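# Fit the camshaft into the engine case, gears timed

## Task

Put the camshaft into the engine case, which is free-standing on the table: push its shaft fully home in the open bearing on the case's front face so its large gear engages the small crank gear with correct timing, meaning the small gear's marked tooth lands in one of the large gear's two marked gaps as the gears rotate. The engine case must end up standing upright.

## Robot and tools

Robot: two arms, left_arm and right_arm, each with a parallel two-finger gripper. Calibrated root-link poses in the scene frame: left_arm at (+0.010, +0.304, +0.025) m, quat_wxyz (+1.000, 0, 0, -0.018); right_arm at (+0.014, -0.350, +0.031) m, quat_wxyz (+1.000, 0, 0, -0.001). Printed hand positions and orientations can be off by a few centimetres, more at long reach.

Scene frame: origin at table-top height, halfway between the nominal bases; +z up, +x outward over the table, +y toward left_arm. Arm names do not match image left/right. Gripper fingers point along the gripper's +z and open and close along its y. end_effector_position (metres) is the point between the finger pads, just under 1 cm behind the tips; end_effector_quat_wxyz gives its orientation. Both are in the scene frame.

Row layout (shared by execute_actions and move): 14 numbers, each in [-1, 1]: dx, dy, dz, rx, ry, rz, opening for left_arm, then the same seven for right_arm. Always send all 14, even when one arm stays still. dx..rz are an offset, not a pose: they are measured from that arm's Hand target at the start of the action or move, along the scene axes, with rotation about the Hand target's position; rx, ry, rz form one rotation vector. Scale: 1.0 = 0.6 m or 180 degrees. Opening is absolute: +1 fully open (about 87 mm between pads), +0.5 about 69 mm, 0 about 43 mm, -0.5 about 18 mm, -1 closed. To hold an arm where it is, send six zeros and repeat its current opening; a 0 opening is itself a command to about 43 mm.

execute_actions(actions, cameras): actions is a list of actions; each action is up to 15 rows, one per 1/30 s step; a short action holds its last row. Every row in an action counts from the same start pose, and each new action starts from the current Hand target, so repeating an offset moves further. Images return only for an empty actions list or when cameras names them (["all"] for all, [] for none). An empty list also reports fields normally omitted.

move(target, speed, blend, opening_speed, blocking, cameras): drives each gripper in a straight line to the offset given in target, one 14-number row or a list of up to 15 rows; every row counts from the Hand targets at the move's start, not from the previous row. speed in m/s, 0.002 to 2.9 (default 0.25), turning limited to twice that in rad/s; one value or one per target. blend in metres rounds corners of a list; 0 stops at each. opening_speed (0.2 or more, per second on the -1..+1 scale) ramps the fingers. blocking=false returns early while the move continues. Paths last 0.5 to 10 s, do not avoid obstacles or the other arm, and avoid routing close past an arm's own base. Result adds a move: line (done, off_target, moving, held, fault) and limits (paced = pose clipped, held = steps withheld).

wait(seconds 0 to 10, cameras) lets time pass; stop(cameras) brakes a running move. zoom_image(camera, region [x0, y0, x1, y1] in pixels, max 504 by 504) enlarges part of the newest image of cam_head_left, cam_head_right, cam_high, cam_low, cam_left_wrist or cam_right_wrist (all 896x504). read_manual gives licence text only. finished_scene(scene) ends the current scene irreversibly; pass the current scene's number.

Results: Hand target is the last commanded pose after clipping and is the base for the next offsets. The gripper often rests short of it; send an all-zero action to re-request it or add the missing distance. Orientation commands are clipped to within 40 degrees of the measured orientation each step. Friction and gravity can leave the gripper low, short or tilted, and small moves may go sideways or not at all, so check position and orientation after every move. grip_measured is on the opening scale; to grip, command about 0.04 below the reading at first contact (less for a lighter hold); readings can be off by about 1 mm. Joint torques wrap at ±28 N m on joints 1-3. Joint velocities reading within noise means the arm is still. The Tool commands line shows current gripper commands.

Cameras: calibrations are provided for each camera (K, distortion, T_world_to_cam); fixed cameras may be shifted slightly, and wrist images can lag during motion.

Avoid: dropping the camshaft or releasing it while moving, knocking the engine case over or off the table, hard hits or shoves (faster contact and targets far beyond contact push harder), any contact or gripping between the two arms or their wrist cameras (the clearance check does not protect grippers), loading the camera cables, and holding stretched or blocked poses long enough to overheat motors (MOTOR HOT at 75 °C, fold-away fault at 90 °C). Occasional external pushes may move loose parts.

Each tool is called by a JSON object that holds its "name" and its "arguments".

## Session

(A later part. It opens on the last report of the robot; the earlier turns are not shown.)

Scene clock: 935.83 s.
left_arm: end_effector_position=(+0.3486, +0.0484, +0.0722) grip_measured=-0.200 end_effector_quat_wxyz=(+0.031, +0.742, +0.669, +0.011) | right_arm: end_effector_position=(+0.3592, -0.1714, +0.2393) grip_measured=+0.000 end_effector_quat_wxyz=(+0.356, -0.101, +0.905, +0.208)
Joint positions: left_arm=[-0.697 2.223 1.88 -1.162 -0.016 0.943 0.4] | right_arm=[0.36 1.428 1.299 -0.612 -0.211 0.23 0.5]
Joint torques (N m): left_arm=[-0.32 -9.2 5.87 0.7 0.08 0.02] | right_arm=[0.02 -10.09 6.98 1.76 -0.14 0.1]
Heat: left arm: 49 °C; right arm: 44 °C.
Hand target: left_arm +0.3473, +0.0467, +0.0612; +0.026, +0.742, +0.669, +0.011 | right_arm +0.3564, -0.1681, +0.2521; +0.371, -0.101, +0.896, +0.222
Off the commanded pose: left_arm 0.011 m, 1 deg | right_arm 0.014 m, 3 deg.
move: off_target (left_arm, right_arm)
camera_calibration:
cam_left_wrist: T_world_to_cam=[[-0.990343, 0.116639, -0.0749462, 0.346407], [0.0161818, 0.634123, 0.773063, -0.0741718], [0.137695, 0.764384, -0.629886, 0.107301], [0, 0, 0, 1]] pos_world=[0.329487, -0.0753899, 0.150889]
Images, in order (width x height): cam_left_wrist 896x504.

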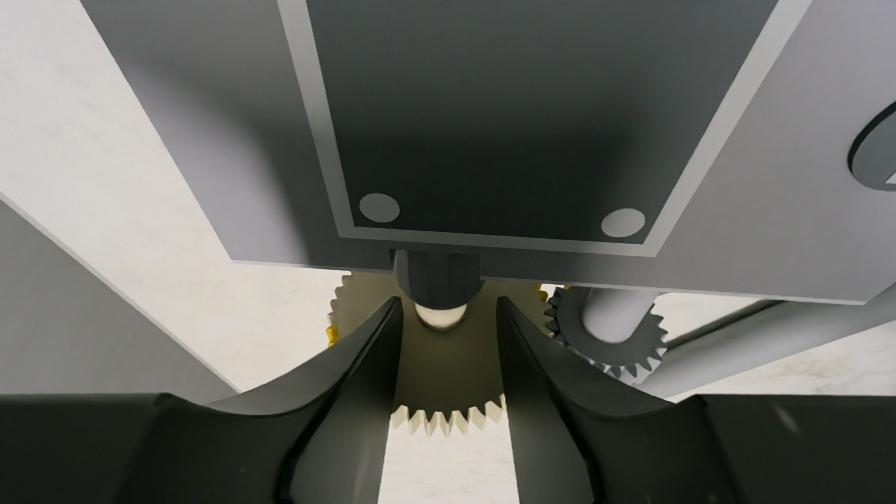

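{"name": "move", "arguments": {"target": [[0,0,0,0,0,0,-0.2,-0.1,-0.2,0,0,0,0,0]]}}

{"name": "move", "arguments": {"target": [[0.003,0.01,-0.004,0,0,0,-0.2,0,0,0,0,0,0,0],[0.003,0.01,-0.004,0,0,0,-1,0,0,0,0,0,0,0]], "speed": 0.06, "cameras": ["cam_left_wrist"]}}

Scene clock: 941.33 s.
left_arm: end_effector_position=(+0.3494, +0.0477, +0.0703) grip_measured=-0.200 end_effector_quat_wxyz=(+0.032, +0.742, +0.669, +0.011) | right_arm: end_effector_position=(+0.2983, -0.2881, +0.2509) grip_measured=+0.000 end_effector_quat_wxyz=(+0.369, -0.095, +0.898, +0.221)
Joint positions: left_arm=[-0.697 2.228 1.88 -1.157 -0.016 0.942 0.4] | right_arm=[-0.096 1.145 1.147 -0.835 -0.553 -0.089 0.5]
Joint torques (N m): left_arm=[-0.29 -9.68 5.82 0.66 0.07 0.01] | right_arm=[-0.47 -4.26 7.12 1.41 -0.22 -0.16]
Heat: left arm: 49 °C; right arm: 44 °C.
Hand target: left_arm +0.3473, +0.0467, +0.0612; +0.026, +0.742, +0.669, +0.011 | right_arm +0.2964, -0.2880, +0.2521; +0.371, -0.101, +0.896, +0.222
Off the commanded pose: left_arm 0.009 m, 1 deg | right_arm 0.002 m, 1 deg.
move: done

Scene clock: 942.60 s.
left_arm: end_effector_position=(+0.3504, +0.0496, +0.0679) grip_measured=-0.493 end_effector_quat_wxyz=(+0.033, +0.747, +0.664, +0.017) | right_arm: end_effector_position=(+0.2982, -0.2880, +0.2509) grip_measured=+0.000 end_effector_quat_wxyz=(+0.369, -0.095, +0.898, +0.221)
Joint positions: left_arm=[-0.697 2.22 1.855 -1.136 -0.026 0.957 0.254] | right_arm=[-0.096 1.145 1.147 -0.835 -0.553 -0.09 0.5]
Joint torques (N m): left_arm=[0.94 -9.69 5.75 0.63 0.17 0] | right_arm=[-0.53 -4.31 7.06 1.4 -0.23 -0.16]
Heat: left arm: 49 °C; right arm: 44 °C.
Hand target: left_arm +0.3490, +0.0527, +0.0587; +0.026, +0.742, +0.670, +0.011 | right_arm +0.2964, -0.2880, +0.2521; +0.371, -0.101, +0.896, +0.222
Off the commanded pose: left_arm 0.010 m, 1 deg | right_arm 0.002 m, 1 deg.
move: done
camera_calibration:
cam_left_wrist: T_world_to_cam=[[-0.987842, 0.129855, -0.0854759, 0.346928], [0.0156452, 0.630067, 0.776383, -0.0714967], [0.154672, 0.765607, -0.624438, 0.0969128], [0, 0, 0, 1]] pos_world=[0.328839, -0.0741996, 0.145679]
Images, in order (width x height): cam_left_wrist 896x504.

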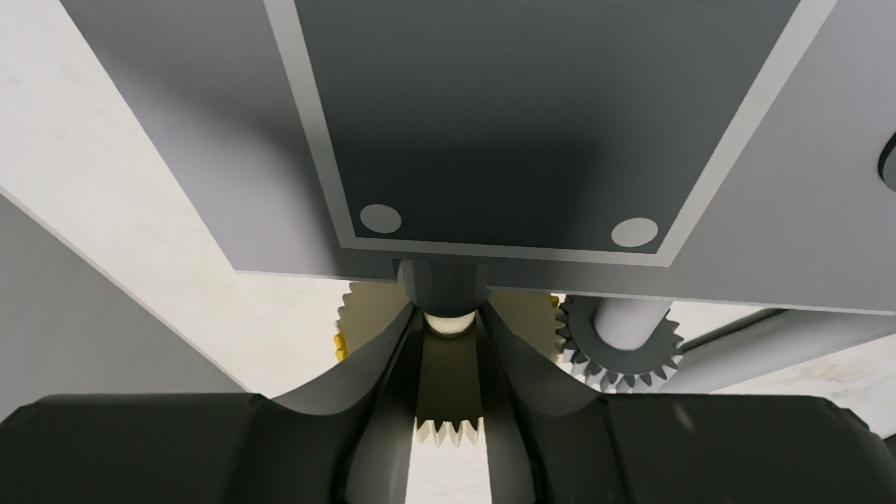

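{"name": "execute_actions", "arguments": {"actions": [[[0.002,0.012,0,0,0,0,-1,0,0,0,0,0,0,0]],[[0.003,0.012,0,0,0,0,-1,0,0,0,0,0,0,0]],[[0.001,0.008,0,0,0,0,-1,0,0,0,0,0,0,0]]], "cameras": ["cam_left_wrist"]}}

Scene clock: 948.03 s.
left_arm: end_effector_position=(+0.3521, +0.0539, +0.0670) grip_measured=-0.493 end_effector_quat_wxyz=(+0.044, +0.748, +0.662, +0.009) | right_arm: end_effector_position=(+0.2982, -0.2880, +0.2509) grip_measured=+0.000 end_effector_quat_wxyz=(+0.369, -0.095, +0.898, +0.221)
Joint positions: left_arm=[-0.679 2.191 1.808 -1.098 -0.005 0.979 0.254] | right_arm=[-0.096 1.145 1.147 -0.835 -0.553 -0.09 0.5]
Joint torques (N m): left_arm=[2.86 -10.62 4.01 0.53 0.04 0.18] | right_arm=[-0.54 -4.26 7.16 1.42 -0.23 -0.15]
Heat: left arm: 49 °C; right arm: 43 °C.
Hand target: left_arm +0.3526, +0.0718, +0.0589; +0.026, +0.742, +0.669, +0.011 | right_arm +0.2964, -0.2880, +0.2521; +0.371, -0.101, +0.896, +0.222
Off the commanded pose: left_arm 0.020 m, 2 deg | right_arm 0.002 m, 1 deg.
Step readings (end_effector_position of left_arm | right_arm):
0: (+0.3504, +0.0496, +0.0679) | (+0.2982, -0.2880, +0.2509)
1: (+0.3511, +0.0512, +0.0679) | (+0.2982, -0.2880, +0.2509)
2: (+0.3512, +0.0515, +0.0680) | (+0.2982, -0.2880, +0.2509)
4: (+0.3515, +0.0517, +0.0679) | (+0.2982, -0.2880, +0.2509)
8: (+0.3515, +0.0516, +0.0680) | (+0.2982, -0.2880, +0.2509)
15: (+0.3514, +0.0515, +0.0680) | (+0.2982, -0.2880, +0.2509)
16: (+0.3515, +0.0521, +0.0680) | (+0.2982, -0.2880, +0.2509)
17: (+0.3515, +0.0526, +0.0678) | (+0.2982, -0.2880, +0.2509)
19: (+0.3518, +0.0529, +0.0675) | (+0.2982, -0.2880, +0.2509)
23: (+0.3519, +0.0530, +0.0675) | (+0.2982, -0.2880, +0.2509)
30: (+0.3520, +0.0530, +0.0675) | (+0.2982, -0.2880, +0.2509)
31: (+0.3519, +0.0534, +0.0675) | (+0.2982, -0.2880, +0.2509)
32: (+0.3520, +0.0536, +0.0674) | (+0.2982, -0.2880, +0.2509)
34: (+0.3521, +0.0540, +0.0670) | (+0.2982, -0.2880, +0.2509)
38: (+0.3521, +0.0540, +0.0669) | (+0.2982, -0.2880, +0.2509)
45: (+0.3521, +0.0539, +0.0670) | (+0.2982, -0.2880, +0.2509)
camera_calibration:
cam_left_wrist: T_world_to_cam=[[-0.986783, 0.13391, -0.09126, 0.347736], [0.0180699, 0.650573, 0.759229, -0.0743356], [0.16104, 0.747545, -0.644394, 0.0929192], [0, 0, 0, 1]] pos_world=[0.329519, -0.0676659, 0.148049]
Images, in order (width x height): cam_left_wrist 896x504.

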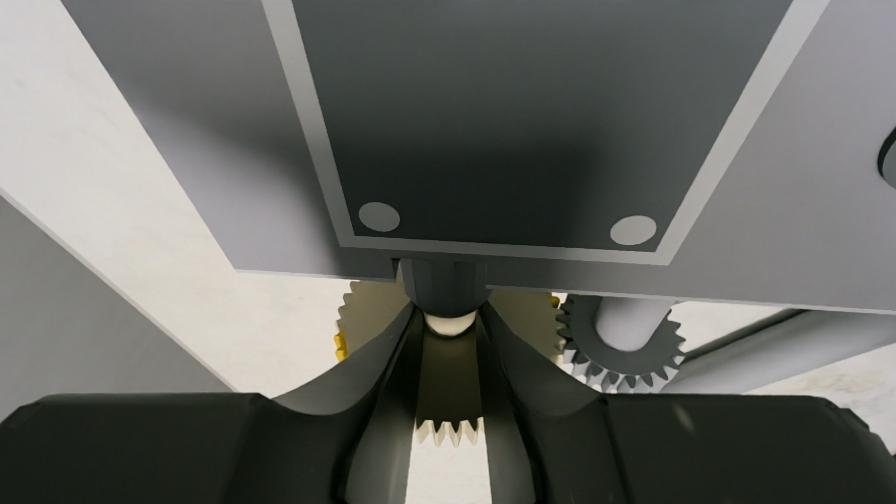

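{"name": "execute_actions", "arguments": {"actions": [[[0,0,0.008,0,0,0.02,-1,0,0,0,0,0,0,0]],[[0.006,0.003,-0.012,0.01,0,-0.04,-1,0,0,0,0,0,0,0]],[[-0.008,0.003,0.008,-0.02,0,0.04,-1,0,0,0,0,0,0,0]],[[0.008,0.004,-0.01,0.02,0,-0.04,-1,0,0,0,0,0,0,0]],[[-0.006,0.004,0.008,-0.01,0,0.02,-1,0,0,0,0,0,0,0]]], "cameras": ["cam_left_wrist","cam_high"]}}

{"name": "zoom_image", "arguments": {"camera": "cam_high", "region": [330, 200, 530, 400]}}

Scene clock: 958.30 s.
left_arm: end_effector_position=(+0.3537, +0.0580, +0.0665) grip_measured=-0.493 end_effector_quat_wxyz=(+0.051, +0.753, +0.656, +0.002) | right_arm: end_effector_position=(+0.2982, -0.2880, +0.2509) grip_measured=+0.000 end_effector_quat_wxyz=(+0.369, -0.095, +0.898, +0.221)
Joint positions: left_arm=[-0.663 2.171 1.775 -1.074 0.012 1.01 0.254] | right_arm=[-0.096 1.145 1.147 -0.835 -0.553 -0.09 0.5]
Joint torques (N m): left_arm=[2.84 -10.63 4.26 0.39 -0.13 0.03] | right_arm=[-0.42 -4.3 7.13 1.41 -0.23 -0.14]
Heat: left arm: 50 °C; right arm: 42 °C.
Hand target: left_arm +0.3526, +0.0803, +0.0601; +0.026, +0.742, +0.669, +0.011 | right_arm +0.2964, -0.2880, +0.2521; +0.371, -0.101, +0.896, +0.222
Off the commanded pose: left_arm 0.023 m, 4 deg | right_arm 0.002 m, 1 deg.
Step readings (end_effector_position of left_arm | right_arm):
0: (+0.3521, +0.0539, +0.0670) | (+0.2982, -0.2880, +0.2509)
1: (+0.3518, +0.0540, +0.0670) | (+0.2982, -0.2880, +0.2509)
2: (+0.3518, +0.0541, +0.0670) | (+0.2982, -0.2880, +0.2509)
4: (+0.3517, +0.0543, +0.0670) | (+0.2982, -0.2880, +0.2509)
8: (+0.3516, +0.0545, +0.0670) | (+0.2982, -0.2880, +0.2509)
15: (+0.3515, +0.0545, +0.0670) | (+0.2982, -0.2880, +0.2509)
16: (+0.3520, +0.0544, +0.0670) | (+0.2982, -0.2880, +0.2509)
17: (+0.3522, +0.0544, +0.0670) | (+0.2982, -0.2880, +0.2509)
19: (+0.3527, +0.0544, +0.0671) | (+0.2982, -0.2880, +0.2509)
23: (+0.3531, +0.0543, +0.0671) | (+0.2982, -0.2880, +0.2509)
30: (+0.3534, +0.0543, +0.0671) | (+0.2982, -0.2880, +0.2509)
31: (+0.3530, +0.0548, +0.0671) | (+0.2982, -0.2880, +0.2509)
32: (+0.3528, +0.0557, +0.0669) | (+0.2982, -0.2880, +0.2509)
34: (+0.3525, +0.0571, +0.0666) | (+0.2982, -0.2880, +0.2509)
38: (+0.3523, +0.0578, +0.0664) | (+0.2982, -0.2880, +0.2509)
45: (+0.3522, +0.0580, +0.0663) | (+0.2982, -0.2880, +0.2509)
46: (+0.3527, +0.0580, +0.0664) | (+0.2982, -0.2880, +0.2509)
47: (+0.3529, +0.0581, +0.0664) | (+0.2982, -0.2880, +0.2509)
49: (+0.3533, +0.0580, +0.0664) | (+0.2982, -0.2880, +0.2509)
53: (+0.3538, +0.0580, +0.0665) | (+0.2982, -0.2880, +0.2509)
60: (+0.3540, +0.0579, +0.0665) | (+0.2982, -0.2880, +0.2509)
61: (+0.3538, +0.0580, +0.0665) | (+0.2982, -0.2880, +0.2509)
62: (+0.3537, +0.0580, +0.0665) | (+0.2982, -0.2880, +0.2509)
64: (+0.3537, +0.0580, +0.0665) | (+0.2982, -0.2880, +0.2509)
68: (+0.3537, +0.0580, +0.0665) | (+0.2982, -0.2880, +0.2509)
75: (+0.3537, +0.0580, +0.0665) | (+0.2982, -0.2880, +0.2509)
camera_calibration:
cam_left_wrist: T_world_to_cam=[[-0.984479, 0.148827, -0.0930104, 0.347175], [0.0298785, 0.664366, 0.74681, -0.0807512], [0.172939, 0.73244, -0.658502, 0.0868639], [0, 0, 0, 1]] pos_world=[0.329178, -0.0616433, 0.149797]
Images, in order (width x height): cam_high 896x504, cam_left_wrist 896x504.

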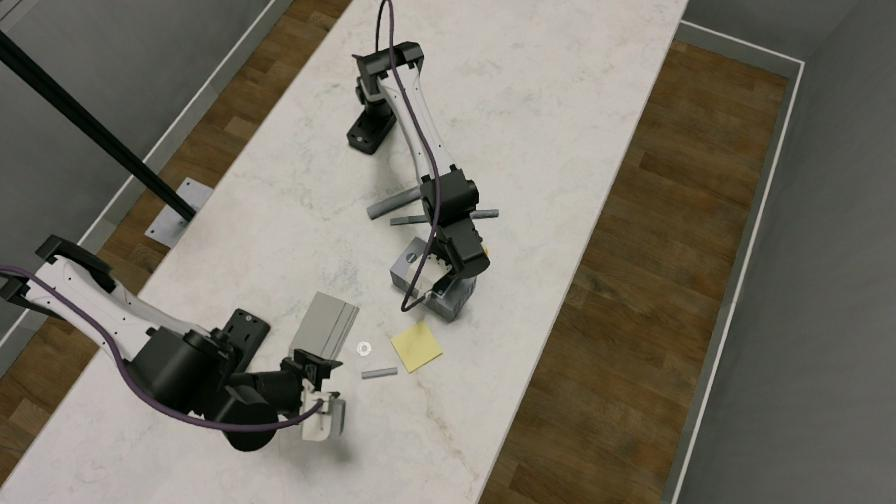

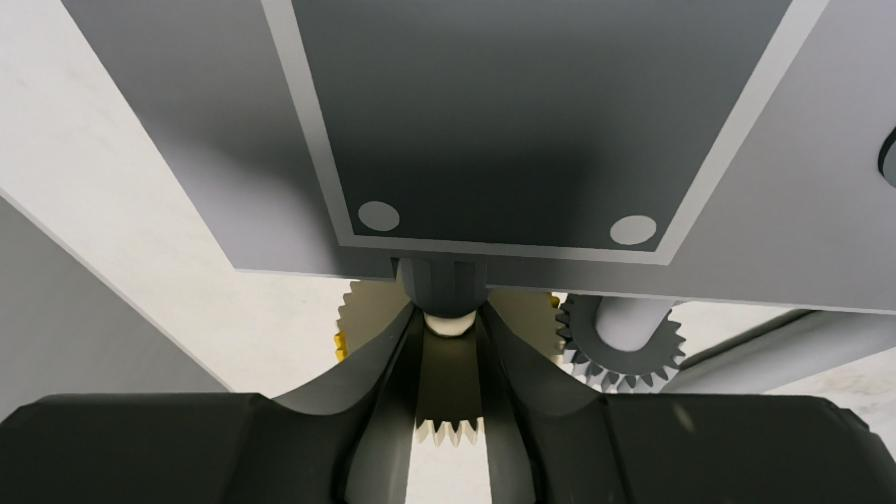

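Scaled by 2.520.

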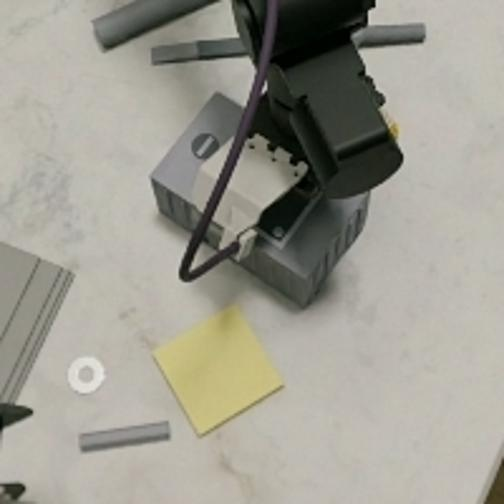

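{"name": "execute_actions", "arguments": {"actions": [[[0,-0.008,0,0,0.05,0,-1,0,0,0,0,0,0,0]],[[0,0.003,0,0,-0.1,0,-1,0,0,0,0,0,0,0]],[[0,0.003,0,0,0.1,0,-1,0,0,0,0,0,0,0]],[[0,0.003,0,0,-0.1,0,-1,0,0,0,0,0,0,0]],[[0,0.003,0,0,0.05,0,-1,0,0,0,0,0,0,0]]], "cameras": ["cam_left_wrist"]}}

Scene clock: 969.93 s.
left_arm: end_effector_position=(+0.3381, +0.0752, +0.0561) grip_measured=-0.964 end_effector_quat_wxyz=(+0.023, +0.747, +0.665, -0.004) | right_arm: end_effector_position=(+0.2982, -0.2880, +0.2509) grip_measured=+0.000 end_effector_quat_wxyz=(+0.369, -0.095, +0.898, +0.221)
Joint positions: left_arm=[-0.654 2.147 1.695 -1.075 0.015 0.998 0.018] | right_arm=[-0.096 1.145 1.147 -0.835 -0.553 -0.09 0.5]
Joint torques (N m): left_arm=[2.51 -9.14 10.06 0.35 -0.14 0.16] | right_arm=[-0.51 -4.34 7.08 1.41 -0.23 -0.15]
Heat: left arm: 49 °C; right arm: 41 °C.
Hand target: left_arm +0.3526, +0.0828, +0.0599; +0.026, +0.742, +0.669, +0.011 | right_arm +0.2964, -0.2880, +0.2521; +0.371, -0.101, +0.896, +0.222
Off the commanded pose: left_arm 0.017 m, 2 deg | right_arm 0.002 m, 1 deg.
Step readings (end_effector_position of left_arm | right_arm):
0: (+0.3537, +0.0580, +0.0665) | (+0.2982, -0.2880, +0.2509)
1: (+0.3540, +0.0571, +0.0670) | (+0.2982, -0.2880, +0.2509)
2: (+0.3546, +0.0566, +0.0674) | (+0.2982, -0.2880, +0.2509)
4: (+0.3546, +0.0577, +0.0677) | (+0.2982, -0.2880, +0.2509)
8: (+0.3541, +0.0582, +0.0678) | (+0.2982, -0.2880, +0.2509)
15: (+0.3530, +0.0587, +0.0680) | (+0.2982, -0.2880, +0.2509)
16: (+0.3503, +0.0601, +0.0658) | (+0.2982, -0.2880, +0.2509)
17: (+0.3479, +0.0626, +0.0664) | (+0.2982, -0.2880, +0.2509)
19: (+0.3454, +0.0670, +0.0677) | (+0.2982, -0.2880, +0.2509)
23: (+0.3467, +0.0664, +0.0685) | (+0.2982, -0.2880, +0.2509)
30: (+0.3470, +0.0662, +0.0687) | (+0.2982, -0.2880, +0.2509)
31: (+0.3476, +0.0650, +0.0696) | (+0.2982, -0.2880, +0.2509)
32: (+0.3508, +0.0633, +0.0712) | (+0.2982, -0.2880, +0.2509)
34: (+0.3544, +0.0638, +0.0711) | (+0.2982, -0.2880, +0.2509)
38: (+0.3541, +0.0651, +0.0715) | (+0.2982, -0.2880, +0.2509)
45: (+0.3534, +0.0639, +0.0730) | (+0.2982, -0.2880, +0.2509)
46: (+0.3497, +0.0655, +0.0709) | (+0.2982, -0.2880, +0.2509)
47: (+0.3478, +0.0687, +0.0713) | (+0.2982, -0.2880, +0.2509)
49: (+0.3438, +0.0749, +0.0735) | (+0.2982, -0.2880, +0.2509)
53: (+0.3353, +0.0751, +0.0616) | (+0.2982, -0.2880, +0.2509)
60: (+0.3356, +0.0748, +0.0538) | (+0.2982, -0.2880, +0.2509)
61: (+0.3357, +0.0748, +0.0544) | (+0.2982, -0.2880, +0.2509)
62: (+0.3369, +0.0746, +0.0553) | (+0.2982, -0.2880, +0.2509)
64: (+0.3382, +0.0748, +0.0554) | (+0.2982, -0.2880, +0.2509)
68: (+0.3383, +0.0750, +0.0559) | (+0.2982, -0.2880, +0.2509)
75: (+0.3381, +0.0751, +0.0561) | (+0.2982, -0.2880, +0.2509)
camera_calibration:
cam_left_wrist: T_world_to_cam=[[-0.990579, 0.130247, -0.0423031, 0.328965], [0.0512527, 0.639056, 0.76745, -0.0903879], [0.126992, 0.758052, -0.639711, 0.0827134], [0, 0, 0, 1]] pos_world=[0.319994, -0.0477849, 0.136197]
Images, in order (width x height): cam_left_wrist 896x504.

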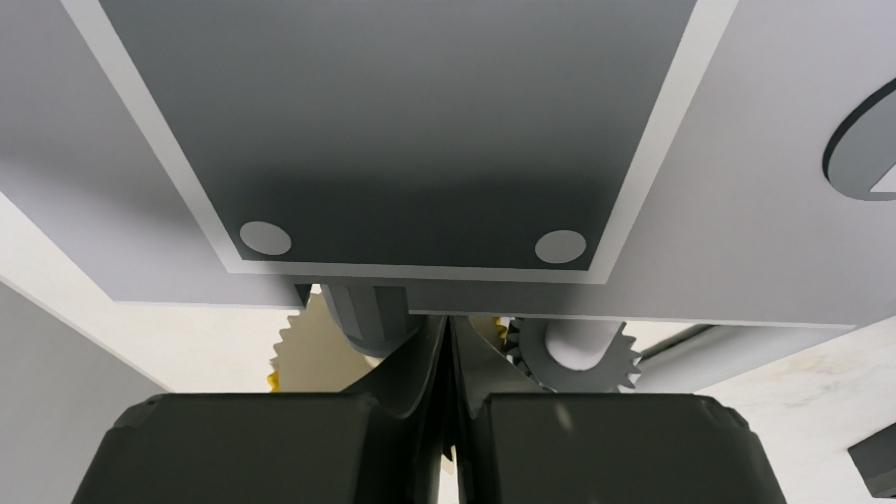

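{"name": "move", "arguments": {"target": [[0,0,0.13,0,0,0,-1,0,0,0,0,0,0,0],[0.0,0.02,0.14,0,0,0.5,-1,0,0,0,0,0,0,0]], "cameras": ["cam_left_wrist","cam_high","cam_low"]}}

{"name": "zoom_image", "arguments": {"camera": "cam_low", "region": [480, 190, 620, 300]}}

Scene clock: 985.60 s.
left_arm: end_effector_position=(+0.3477, +0.0924, +0.1428) grip_measured=-0.964 end_effector_quat_wxyz=(+0.007, +0.057, +0.998, +0.019) | right_arm: end_effector_position=(+0.2982, -0.2880, +0.2509) grip_measured=+0.000 end_effector_quat_wxyz=(+0.369, -0.095, +0.898, +0.221)
Joint positions: left_arm=[-0.498 2.278 2.251 -1.549 -0.039 -0.419 0.018] | right_arm=[-0.096 1.145 1.147 -0.835 -0.553 -0.09 0.5]
Joint torques (N m): left_arm=[0.58 -9.47 10.02 0.24 -0.16 0.01] | right_arm=[-0.49 -4.27 7.13 1.41 -0.23 -0.17]
Heat: left arm: 49 °C; right arm: 40 °C.
Hand target: left_arm +0.3527, +0.0947, +0.1440; +0.011, +0.051, +0.998, +0.026 | right_arm +0.2964, -0.2880, +0.2521; +0.371, -0.101, +0.896, +0.222
Off the commanded pose: left_arm 0.005 m, 1 deg | right_arm 0.002 m, 1 deg.
move: done
camera_calibration:
cam_left_wrist: T_world_to_cam=[[-0.12902, -0.990335, -0.0509053, 0.145136], [-0.62065, 0.0406079, 0.783036, 0.118273], [-0.7734, 0.132622, -0.61989, 0.491961], [0, 0, 0, 1]] pos_world=[0.472614, 0.0736856, 0.219738]
Images, in order (width x height): cam_high 896x504, cam_low 896x504, cam_left_wrist 896x504.

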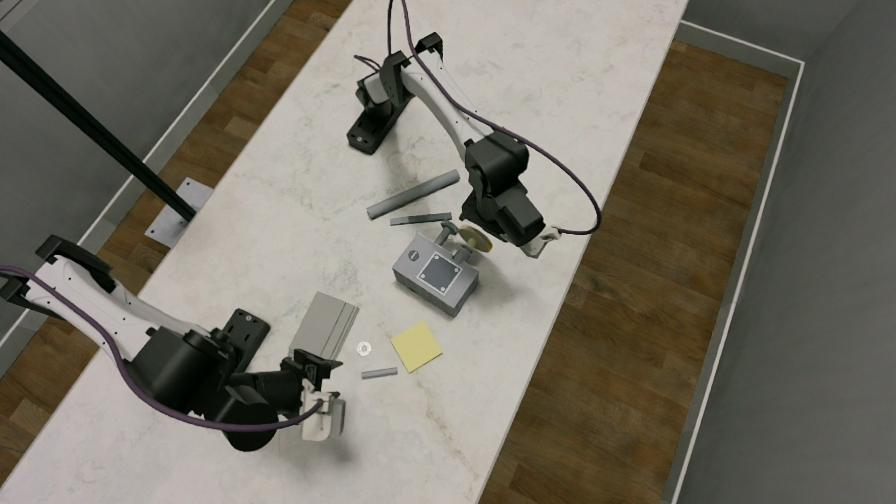

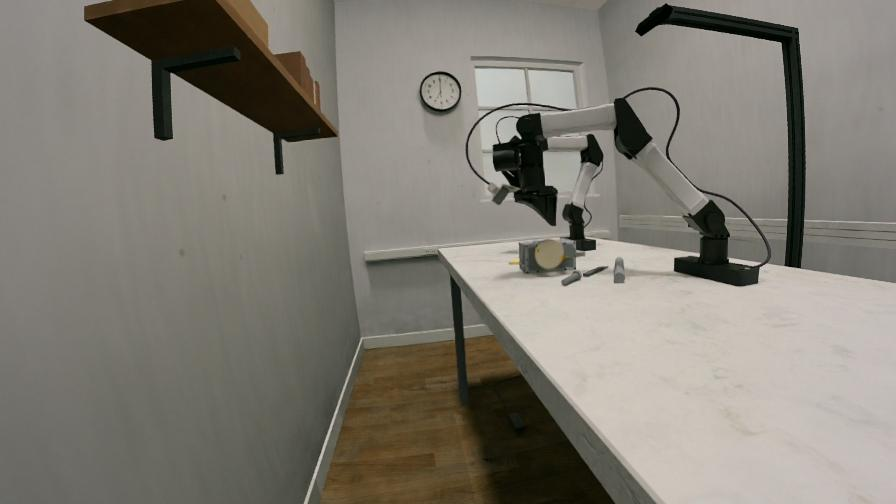

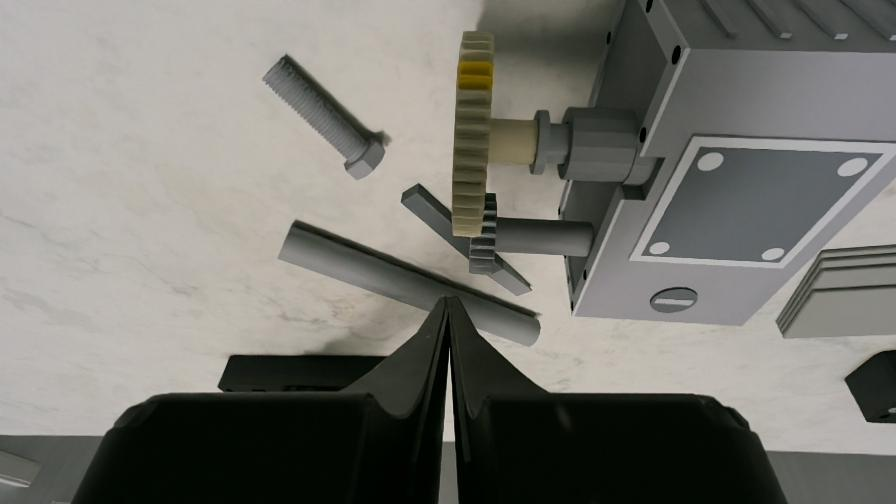

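Scaled by 3.600.

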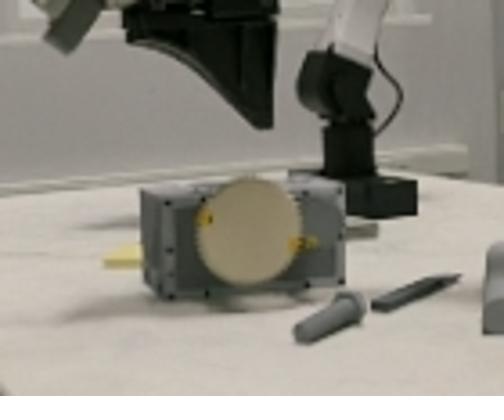

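{"name": "move", "arguments": {"target": [[0.025,-0.04,0.03,0,0,-0.028,-0.1,0,0,0,0,0,0,0],[0.025,-0.052,-0.03,0,0,-0.028,-0.1,0,0,0,0,0,0,0]], "speed": 0.15, "cameras": ["cam_left_wrist"]}}

Scene clock: 1007.53 s.
left_arm: end_effector_position=(+0.3650, +0.0645, +0.1216) grip_measured=-0.100 end_effector_quat_wxyz=(+0.015, +0.096, +0.995, +0.014) | right_arm: end_effector_position=(+0.2982, -0.2880, +0.2509) grip_measured=+0.000 end_effector_quat_wxyz=(+0.369, -0.095, +0.898, +0.221)
Joint positions: left_arm=[-0.537 2.422 2.42 -1.556 -0.039 -0.38 0.45] | right_arm=[-0.096 1.145 1.147 -0.835 -0.553 -0.09 0.5]
Joint torques (N m): left_arm=[-0.38 -11.32 9.5 0.3 -0.16 0] | right_arm=[-0.51 -4.33 7.13 1.4 -0.23 -0.15]
Motor temperatures (°C): left_arm=[21 48 41 24 22 22 23] | right_arm=[22 39 33 31 19 22 19]
Heat: left arm: 48 °C; right arm: 39 °C.
Hand target: left_arm +0.3675, +0.0635, +0.1260; +0.012, +0.095, +0.995, +0.026 | right_arm +0.2964, -0.2880, +0.2521; +0.371, -0.101, +0.896, +0.222
Off the commanded pose: left_arm 0.005 m, 1 deg | right_arm 0.002 m, 1 deg.
joint sent to its limit (left arm) — joint 4 (wrist pitch), lower limit. The joint targets still meet the commanded pose.
move: done
camera_calibration:
cam_left_wrist: T_world_to_cam=[[-0.205298, -0.977666, -0.0449753, 0.144932], [-0.626833, 0.0960574, 0.77321, 0.146528], [-0.751621, 0.18693, -0.632553, 0.485894], [0, 0, 0, 1]] pos_world=[0.486811, 0.036792, 0.200576]
Images, in order (width x height): cam_left_wrist 896x504.

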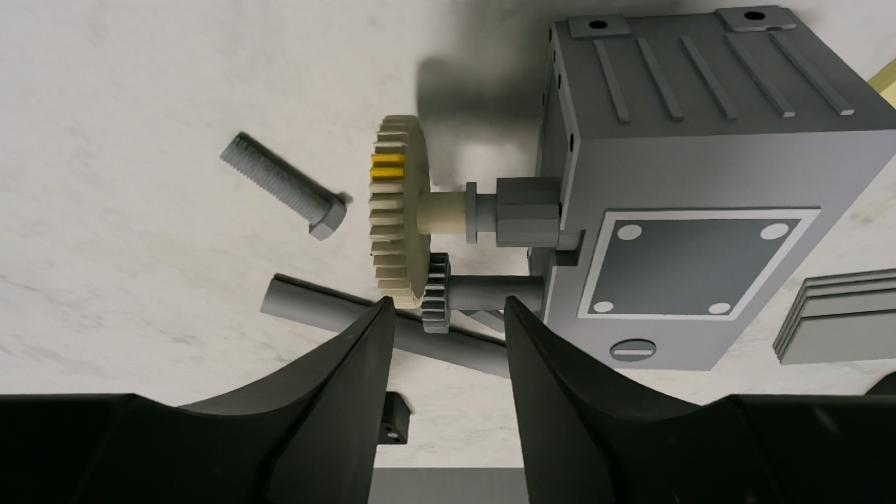

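{"name": "move", "arguments": {"target": [[-0.021,0.036,0,0,0,0,-0.1,0,0,0,0,0,0,0],[-0.021,0.036,-0.065,0,0,0,-0.1,0,0,0,0,0,0,0]], "speed": 0.12, "cameras": ["cam_left_wrist","cam_low"]}}

{"name": "zoom_image", "arguments": {"camera": "cam_low", "region": [480, 190, 620, 300]}}

Scene clock: 1017.33 s.
left_arm: end_effector_position=(+0.3484, +0.0850, +0.0772) grip_measured=-0.100 end_effector_quat_wxyz=(-0.014, +0.095, +0.995, +0.032) | right_arm: end_effector_position=(+0.2982, -0.2880, +0.2509) grip_measured=+0.000 end_effector_quat_wxyz=(+0.369, -0.095, +0.898, +0.221)
Joint positions: left_arm=[-0.521 2.336 2.08 -1.367 -0.045 -0.367 0.45] | right_arm=[-0.096 1.145 1.147 -0.835 -0.553 -0.09 0.5]
Joint torques (N m): left_arm=[0.54 -14.54 5.75 0.59 -0.11 0.15] | right_arm=[-0.5 -4.34 7.12 1.41 -0.23 -0.16]
Heat: left arm: 51 °C; right arm: 38 °C.
Hand target: left_arm +0.3550, +0.0852, +0.0869; +0.012, +0.095, +0.995, +0.026 | right_arm +0.2964, -0.2880, +0.2521; +0.371, -0.101, +0.896, +0.222
Off the commanded pose: left_arm 0.012 m, 3 deg | right_arm 0.002 m, 1 deg.
move: off_target (left_arm)
camera_calibration:
cam_left_wrist: T_world_to_cam=[[-0.204387, -0.97617, -0.0729329, 0.161225], [-0.584889, 0.0620384, 0.808737, 0.154094], [-0.78494, 0.207953, -0.583631, 0.447543], [0, 0, 0, 1]] pos_world=[0.474375, 0.0547549, 0.148337]
Images, in order (width x height): cam_low 896x504, cam_left_wrist 896x504.

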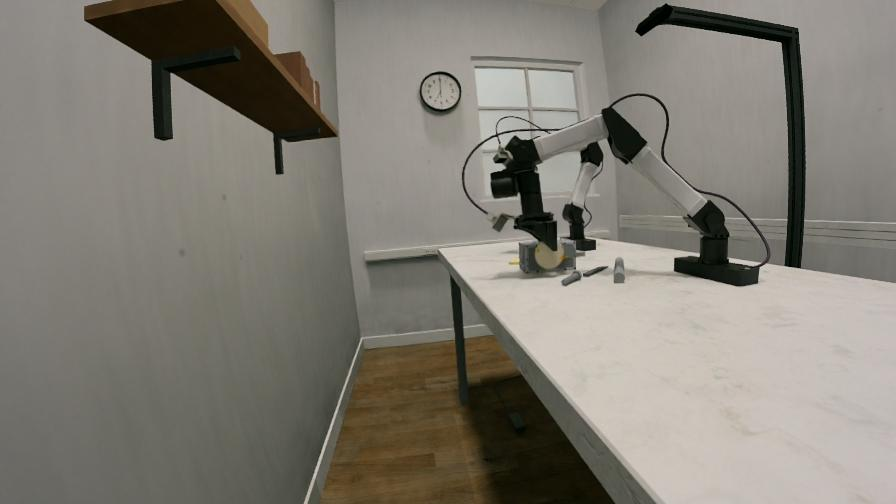

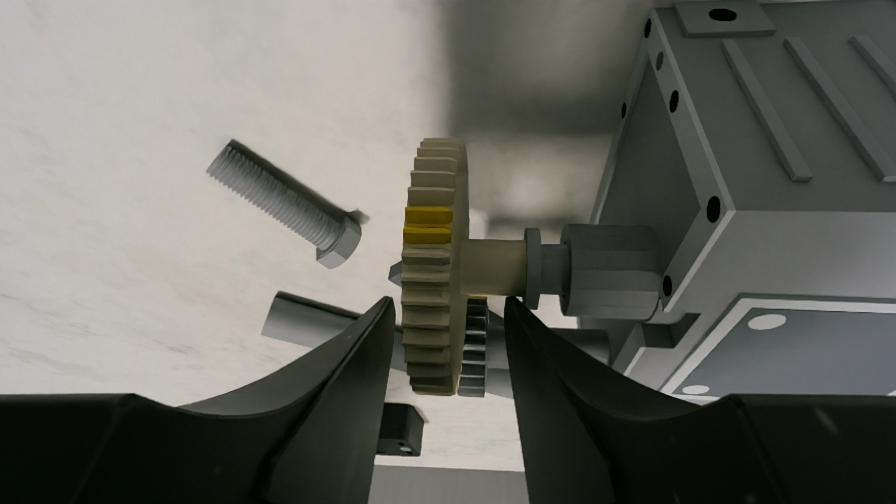

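Scaled by 3.600.

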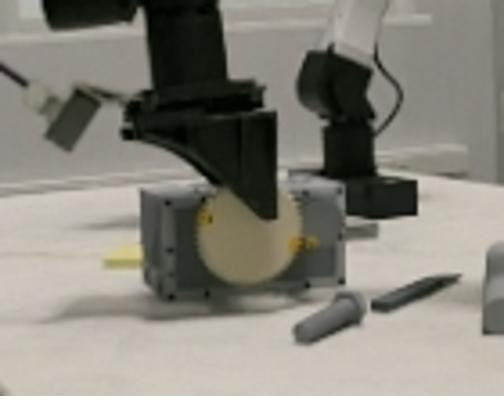

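{"name": "move", "arguments": {"target": [[0.008,0.001,0.012,0,0,0,-0.1,0,0,0,0,0,0,0],[0.008,0.001,0.012,0,0,0,-0.85,0,0,0,0,0,0,0],[0.0085,0.006,0.012,0,0,0,-0.85,0,0,0,0,0,0,0]], "speed": 0.06, "opening_speed": 0.8, "cameras": ["cam_left_wrist"]}}

Scene clock: 1026.40 s.
left_arm: end_effector_position=(+0.3534, +0.0866, +0.0808) grip_measured=-0.590 end_effector_quat_wxyz=(-0.007, +0.088, +0.996, +0.030) | right_arm: end_effector_position=(+0.2982, -0.2880, +0.2509) grip_measured=+0.000 end_effector_quat_wxyz=(+0.369, -0.095, +0.898, +0.221)
Joint positions: left_arm=[-0.511 2.336 2.097 -1.371 -0.047 -0.371 0.205] | right_arm=[-0.096 1.145 1.147 -0.835 -0.553 -0.09 0.5]
Joint torques (N m): left_arm=[0.83 -13.59 8.55 0.31 -0.11 0.3] | right_arm=[-0.49 -4.34 7.16 1.4 -0.23 -0.16]
Motor temperatures (°C): left_arm=[20 56 39 24 22 22 23] | right_arm=[22 38 33 31 19 22 19]
Heat: left arm: 56 °C; right arm: 38 °C.
Hand target: left_arm +0.3601, +0.0887, +0.0942; +0.012, +0.095, +0.995, +0.025 | right_arm +0.2964, -0.2880, +0.2521; +0.371, -0.101, +0.896, +0.222
Off the commanded pose: left_arm 0.015 m, 2 deg | right_arm 0.002 m, 1 deg.
move: off_target (left_arm); target 2's new opening was sent with left_arm's hand 0.016 m and 2 deg from that target
camera_calibration:
cam_left_wrist: T_world_to_cam=[[-0.19053, -0.979164, -0.0702544, 0.15922], [-0.595833, 0.0584701, 0.800977, 0.158739], [-0.780181, 0.19447, -0.594558, 0.453666], [0, 0, 0, 1]] pos_world=[0.478859, 0.0583964, 0.15377]
Images, in order (width x height): cam_left_wrist 896x504.

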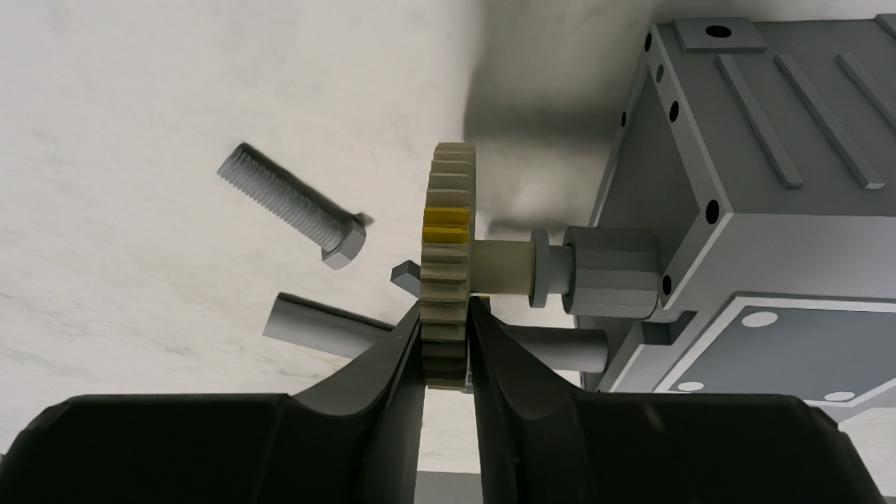

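{"name": "execute_actions", "arguments": {"actions": [[[-0.005,0,-0.006,0,0,0,-0.85,0,0,0,0,0,0,0]],[[-0.004,0,-0.005,0,0,0,-0.85,0,0,0,0,0,0,0]]], "cameras": ["cam_left_wrist"]}}

Scene clock: 1033.03 s.
left_arm: end_effector_position=(+0.3531, +0.0866, +0.0806) grip_measured=-0.593 end_effector_quat_wxyz=(-0.002, +0.087, +0.996, +0.027) | right_arm: end_effector_position=(+0.2982, -0.2880, +0.2509) grip_measured=+0.000 end_effector_quat_wxyz=(+0.369, -0.095, +0.898, +0.221)
Joint positions: left_arm=[-0.511 2.319 2.069 -1.348 -0.046 -0.372 0.203] | right_arm=[-0.096 1.145 1.147 -0.835 -0.553 -0.09 0.5]
Joint torques (N m): left_arm=[0.2 -13.85 5.38 0.5 -0.11 0.24] | right_arm=[-0.55 -4.33 7.12 1.41 -0.22 -0.14]
Motor temperatures (°C): left_arm=[20 59 39 24 22 22 23] | right_arm=[22 38 33 31 19 22 19]
Heat: left arm: 59 °C; right arm: 38 °C.
Hand target: left_arm +0.3546, +0.0887, +0.0876; +0.012, +0.095, +0.995, +0.025 | right_arm +0.2964, -0.2880, +0.2521; +0.371, -0.101, +0.896, +0.222
Off the commanded pose: left_arm 0.007 m, 2 deg | right_arm 0.002 m, 1 deg.
Step readings (end_effector_position of left_arm | right_arm):
0: (+0.3534, +0.0866, +0.0808) | (+0.2982, -0.2880, +0.2509)
1: (+0.3534, +0.0866, +0.0808) | (+0.2982, -0.2880, +0.2509)
2: (+0.3534, +0.0866, +0.0808) | (+0.2982, -0.2880, +0.2509)
4: (+0.3534, +0.0866, +0.0808) | (+0.2982, -0.2880, +0.2509)
8: (+0.3534, +0.0866, +0.0808) | (+0.2982, -0.2880, +0.2509)
15: (+0.3534, +0.0866, +0.0808) | (+0.2982, -0.2880, +0.2509)
16: (+0.3531, +0.0868, +0.0806) | (+0.2982, -0.2880, +0.2509)
17: (+0.3530, +0.0867, +0.0808) | (+0.2982, -0.2880, +0.2509)
19: (+0.3531, +0.0866, +0.0807) | (+0.2982, -0.2880, +0.2509)
23: (+0.3531, +0.0866, +0.0806) | (+0.2982, -0.2880, +0.2509)
30: (+0.3531, +0.0866, +0.0806) | (+0.2982, -0.2880, +0.2509)
camera_calibration:
cam_left_wrist: T_world_to_cam=[[-0.18868, -0.97986, -0.0653718, 0.15821], [-0.603946, 0.0632886, 0.794509, 0.161707], [-0.77437, 0.189389, -0.603724, 0.452411], [0, 0, 0, 1]] pos_world=[0.477847, 0.0591077, 0.154996]
Images, in order (width x height): cam_left_wrist 896x504.

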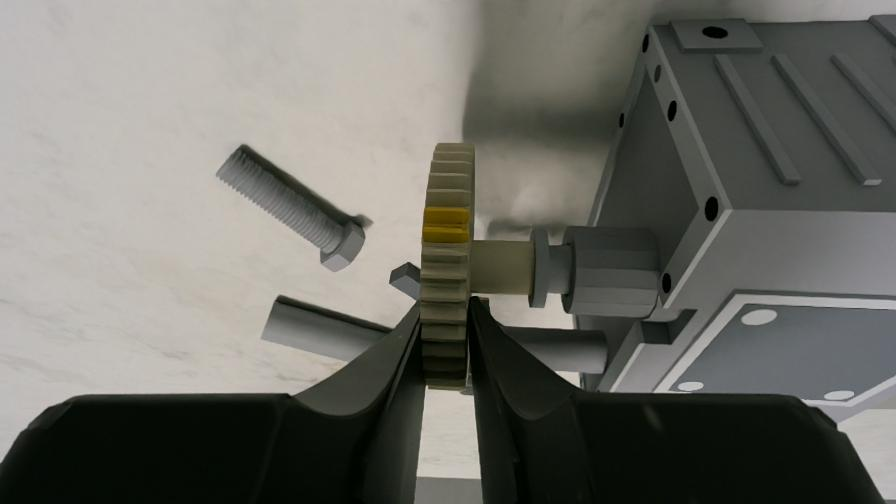

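Not moved (stiction); continue, smaller steps.

{"name": "execute_actions", "arguments": {"actions": [[[-0.004,0,-0.006,0,0,0,-0.85,0,0,0,0,0,0,0]],[[-0.003,0,-0.005,0,0,0,-0.85,0,0,0,0,0,0,0]]], "cameras": ["cam_left_wrist"]}}

{"name": "zoom_image", "arguments": {"camera": "cam_left_wrist", "region": [390, 130, 600, 400]}}

Scene clock: 1036.67 s.
left_arm: end_effector_position=(+0.3527, +0.0865, +0.0799) grip_measured=-0.599 end_effector_quat_wxyz=(+0.007, +0.086, +0.996, +0.021) | right_arm: end_effector_position=(+0.2982, -0.2880, +0.2509) grip_measured=+0.000 end_effector_quat_wxyz=(+0.369, -0.095, +0.898, +0.221)
Joint positions: left_arm=[-0.511 2.29 2.021 -1.307 -0.044 -0.373 0.201] | right_arm=[-0.096 1.145 1.147 -0.835 -0.553 -0.09 0.5]
Joint torques (N m): left_arm=[-0.29 -12.63 4.78 0.5 -0.11 0.2] | right_arm=[-0.5 -4.29 7.12 1.42 -0.24 -0.16]
Motor temperatures (°C): left_arm=[20 60 38 24 22 22 23] | right_arm=[22 38 33 30 19 22 19]
Heat: left arm: 60 °C; right arm: 38 °C.
Hand target: left_arm +0.3504, +0.0887, +0.0809; +0.012, +0.095, +0.995, +0.025 | right_arm +0.2964, -0.2880, +0.2521; +0.371, -0.101, +0.896, +0.222
Off the commanded pose: left_arm 0.003 m, 1 deg | right_arm 0.002 m, 1 deg.
Step readings (end_effector_position of left_arm | right_arm):
0: (+0.3531, +0.0866, +0.0806) | (+0.2982, -0.2880, +0.2509)
1: (+0.3527, +0.0869, +0.0802) | (+0.2982, -0.2880, +0.2509)
2: (+0.3526, +0.0868, +0.0803) | (+0.2982, -0.2880, +0.2509)
4: (+0.3528, +0.0867, +0.0803) | (+0.2982, -0.2880, +0.2509)
8: (+0.3529, +0.0865, +0.0803) | (+0.2982, -0.2880, +0.2509)
15: (+0.3529, +0.0865, +0.0804) | (+0.2982, -0.2880, +0.2509)
16: (+0.3526, +0.0867, +0.0800) | (+0.2982, -0.2880, +0.2509)
17: (+0.3525, +0.0867, +0.0801) | (+0.2982, -0.2880, +0.2509)
19: (+0.3526, +0.0866, +0.0801) | (+0.2982, -0.2880, +0.2509)
23: (+0.3528, +0.0865, +0.0801) | (+0.2982, -0.2880, +0.2509)
30: (+0.3527, +0.0865, +0.0799) | (+0.2982, -0.2880, +0.2509)
camera_calibration:
cam_left_wrist: T_world_to_cam=[[-0.186483, -0.980838, -0.0564025, 0.15661], [-0.618099, 0.0725055, 0.782749, 0.167165], [-0.76366, 0.180832, -0.619776, 0.449932], [0, 0, 0, 1]] pos_world=[0.476125, 0.060126, 0.156842]
Images, in order (width x height): cam_left_wrist 896x504.

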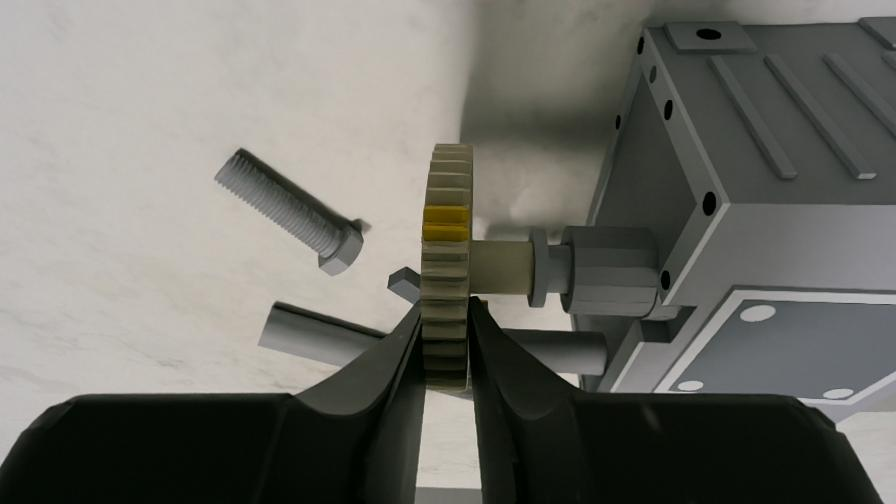

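Scaled by 1.867.

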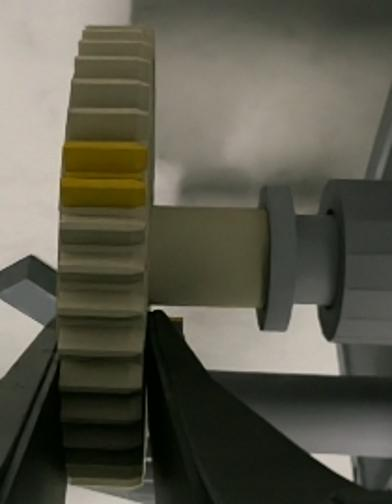

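{"name": "execute_actions", "arguments": {"actions": [[[-0.002,0.012,0,0,0,0,-0.85,0,0,0,0,0,0,0]],[[-0.006,0,-0.005,0,0,0,-0.85,0,0,0,0,0,0,0]],[[-0.006,0,-0.005,0,0,0,-0.85,0,0,0,0,0,0,0]],[[-0.006,0,-0.003,0,0,0,-0.85,0,0,0,0,0,0,0]]], "cameras": ["cam_left_wrist"]}}

{"name": "zoom_image", "arguments": {"camera": "cam_left_wrist", "region": [390, 130, 600, 400]}}

Scene clock: 1043.30 s.
left_arm: end_effector_position=(+0.3522, +0.0870, +0.0793) grip_measured=-0.612 end_effector_quat_wxyz=(+0.032, +0.083, +0.996, +0.003) | right_arm: end_effector_position=(+0.2982, -0.2880, +0.2509) grip_measured=+0.000 end_effector_quat_wxyz=(+0.369, -0.095, +0.898, +0.221)
Joint positions: left_arm=[-0.506 2.215 1.902 -1.202 -0.034 -0.373 0.194] | right_arm=[-0.096 1.145 1.147 -0.835 -0.553 -0.09 0.5]
Joint torques (N m): left_arm=[-0.72 -11.07 3.96 0.27 -0.21 0.21] | right_arm=[-0.53 -4.3 7.1 1.41 -0.22 -0.15]
Motor temperatures (°C): left_arm=[20 60 37 24 22 22 23] | right_arm=[22 38 33 30 19 22 19]
Heat: left arm: 60 °C; right arm: 38 °C.
Hand target: left_arm +0.3385, +0.0959, +0.0732; +0.012, +0.095, +0.995, +0.025 | right_arm +0.2964, -0.2880, +0.2521; +0.371, -0.101, +0.896, +0.222
Off the commanded pose: left_arm 0.017 m, 4 deg | right_arm 0.002 m, 1 deg.
Step readings (end_effector_position of left_arm | right_arm):
0: (+0.3527, +0.0865, +0.0799) | (+0.2982, -0.2880, +0.2509)
1: (+0.3524, +0.0872, +0.0800) | (+0.2982, -0.2880, +0.2509)
2: (+0.3519, +0.0875, +0.0802) | (+0.2982, -0.2880, +0.2509)
4: (+0.3521, +0.0872, +0.0801) | (+0.2982, -0.2880, +0.2509)
8: (+0.3526, +0.0869, +0.0800) | (+0.2982, -0.2880, +0.2509)
15: (+0.3526, +0.0869, +0.0801) | (+0.2982, -0.2880, +0.2509)
16: (+0.3522, +0.0871, +0.0798) | (+0.2982, -0.2880, +0.2509)
17: (+0.3516, +0.0874, +0.0799) | (+0.2982, -0.2880, +0.2509)
19: (+0.3517, +0.0873, +0.0799) | (+0.2982, -0.2880, +0.2509)
23: (+0.3524, +0.0868, +0.0797) | (+0.2982, -0.2880, +0.2509)
30: (+0.3524, +0.0869, +0.0797) | (+0.2982, -0.2880, +0.2509)
31: (+0.3520, +0.0871, +0.0795) | (+0.2982, -0.2880, +0.2509)
32: (+0.3514, +0.0875, +0.0797) | (+0.2982, -0.2880, +0.2509)
34: (+0.3514, +0.0875, +0.0796) | (+0.2982, -0.2880, +0.2509)
38: (+0.3523, +0.0869, +0.0795) | (+0.2982, -0.2880, +0.2509)
45: (+0.3524, +0.0869, +0.0795) | (+0.2982, -0.2880, +0.2509)
46: (+0.3519, +0.0872, +0.0794) | (+0.2982, -0.2880, +0.2509)
47: (+0.3511, +0.0876, +0.0793) | (+0.2982, -0.2880, +0.2509)
49: (+0.3513, +0.0875, +0.0795) | (+0.2982, -0.2880, +0.2509)
53: (+0.3518, +0.0872, +0.0794) | (+0.2982, -0.2880, +0.2509)
60: (+0.3522, +0.0870, +0.0793) | (+0.2982, -0.2880, +0.2509)
camera_calibration:
cam_left_wrist: T_world_to_cam=[[-0.180046, -0.98334, -0.0250319, 0.152388], [-0.654087, 0.100677, 0.74969, 0.180197], [-0.734679, 0.151352, -0.661316, 0.44477], [0, 0, 0, 1]] pos_world=[0.472064, 0.0643908, 0.162856]
Images, in order (width x height): cam_left_wrist 896x504.

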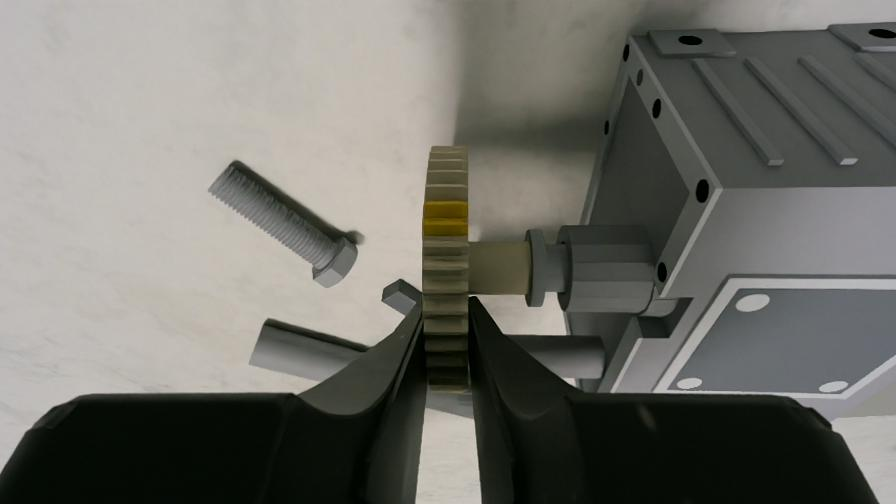

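Scaled by 1.867.

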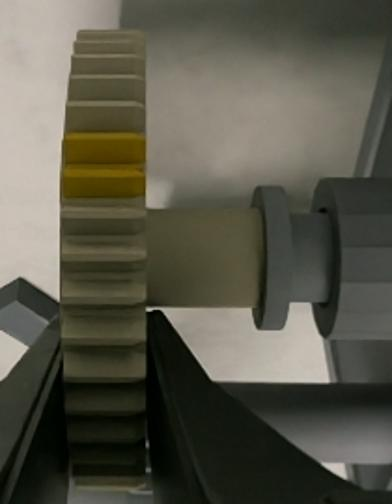

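{"name": "execute_actions", "arguments": {"actions": [[[0.006,0,0.008,0,-0.05,0,-0.85,0,0,0,0,0,0,0]],[[0.004,0.002,0.004,0,-0.05,0,-0.85,0,0,0,0,0,0,0]]], "cameras": ["cam_left_wrist"]}}

{"name": "zoom_image", "arguments": {"camera": "cam_left_wrist", "region": [390, 130, 600, 400]}}

Scene clock: 1052.47 s.
left_arm: end_effector_position=(+0.3431, +0.0914, +0.0788) grip_measured=-0.587 end_effector_quat_wxyz=(+0.145, +0.072, +0.987, +0.013) | right_arm: end_effector_position=(+0.2982, -0.2880, +0.2509) grip_measured=+0.000 end_effector_quat_wxyz=(+0.369, -0.095, +0.898, +0.221)
Joint positions: left_arm=[-0.562 1.98 1.539 -0.889 -0.166 -0.431 0.206] | right_arm=[-0.096 1.145 1.147 -0.835 -0.553 -0.09 0.5]
Joint torques (N m): left_arm=[-1.59 -10.8 5.37 1.06 -0.69 0.35] | right_arm=[-0.46 -4.31 7.06 1.42 -0.23 -0.14]
Motor temperatures (°C): left_arm=[20 57 36 24 22 22 24] | right_arm=[22 37 33 30 19 22 19]
Heat: left arm: 57 °C; right arm: 37 °C.
Hand target: left_arm +0.3446, +0.0971, +0.0805; +0.167, +0.090, +0.981, +0.040 | right_arm +0.2964, -0.2880, +0.2521; +0.371, -0.101, +0.896, +0.222
Off the commanded pose: left_arm 0.006 m, 5 deg | right_arm 0.002 m, 1 deg.
Step readings (end_effector_position of left_arm | right_arm):
0: (+0.3522, +0.0870, +0.0793) | (+0.2982, -0.2880, +0.2509)
1: (+0.3507, +0.0881, +0.0789) | (+0.2982, -0.2880, +0.2509)
2: (+0.3492, +0.0888, +0.0795) | (+0.2982, -0.2880, +0.2509)
4: (+0.3459, +0.0902, +0.0791) | (+0.2982, -0.2880, +0.2509)
8: (+0.3470, +0.0894, +0.0788) | (+0.2982, -0.2880, +0.2509)
15: (+0.3474, +0.0893, +0.0789) | (+0.2982, -0.2880, +0.2509)
16: (+0.3464, +0.0905, +0.0782) | (+0.2982, -0.2880, +0.2509)
17: (+0.3448, +0.0908, +0.0790) | (+0.2982, -0.2880, +0.2509)
19: (+0.3422, +0.0915, +0.0786) | (+0.2982, -0.2880, +0.2509)
23: (+0.3429, +0.0914, +0.0787) | (+0.2982, -0.2880, +0.2509)
30: (+0.3430, +0.0914, +0.0788) | (+0.2982, -0.2880, +0.2509)
camera_calibration:
cam_left_wrist: T_world_to_cam=[[-0.149617, -0.986753, -0.06271, 0.147899], [-0.808112, 0.0854928, 0.582792, 0.241542], [-0.569711, 0.137872, -0.810198, 0.393475], [0, 0, 0, 1]] pos_world=[0.441488, 0.07104, 0.187299]
Images, in order (width x height): cam_left_wrist 896x504.

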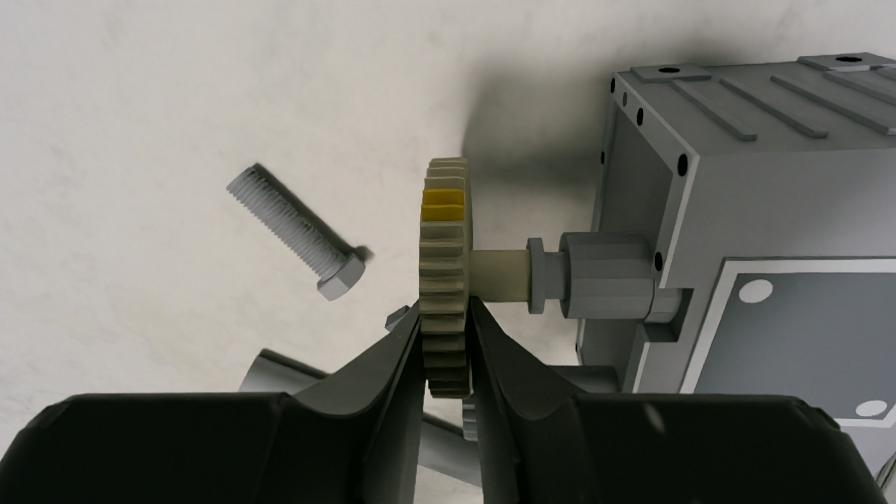

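Scaled by 1.867.

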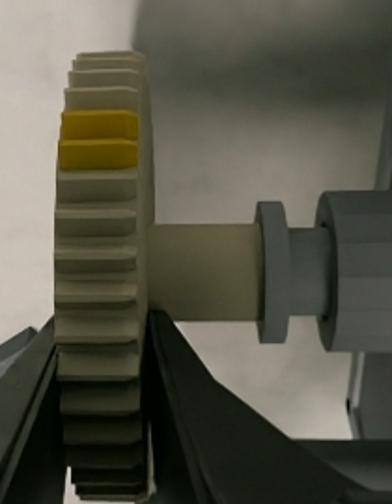

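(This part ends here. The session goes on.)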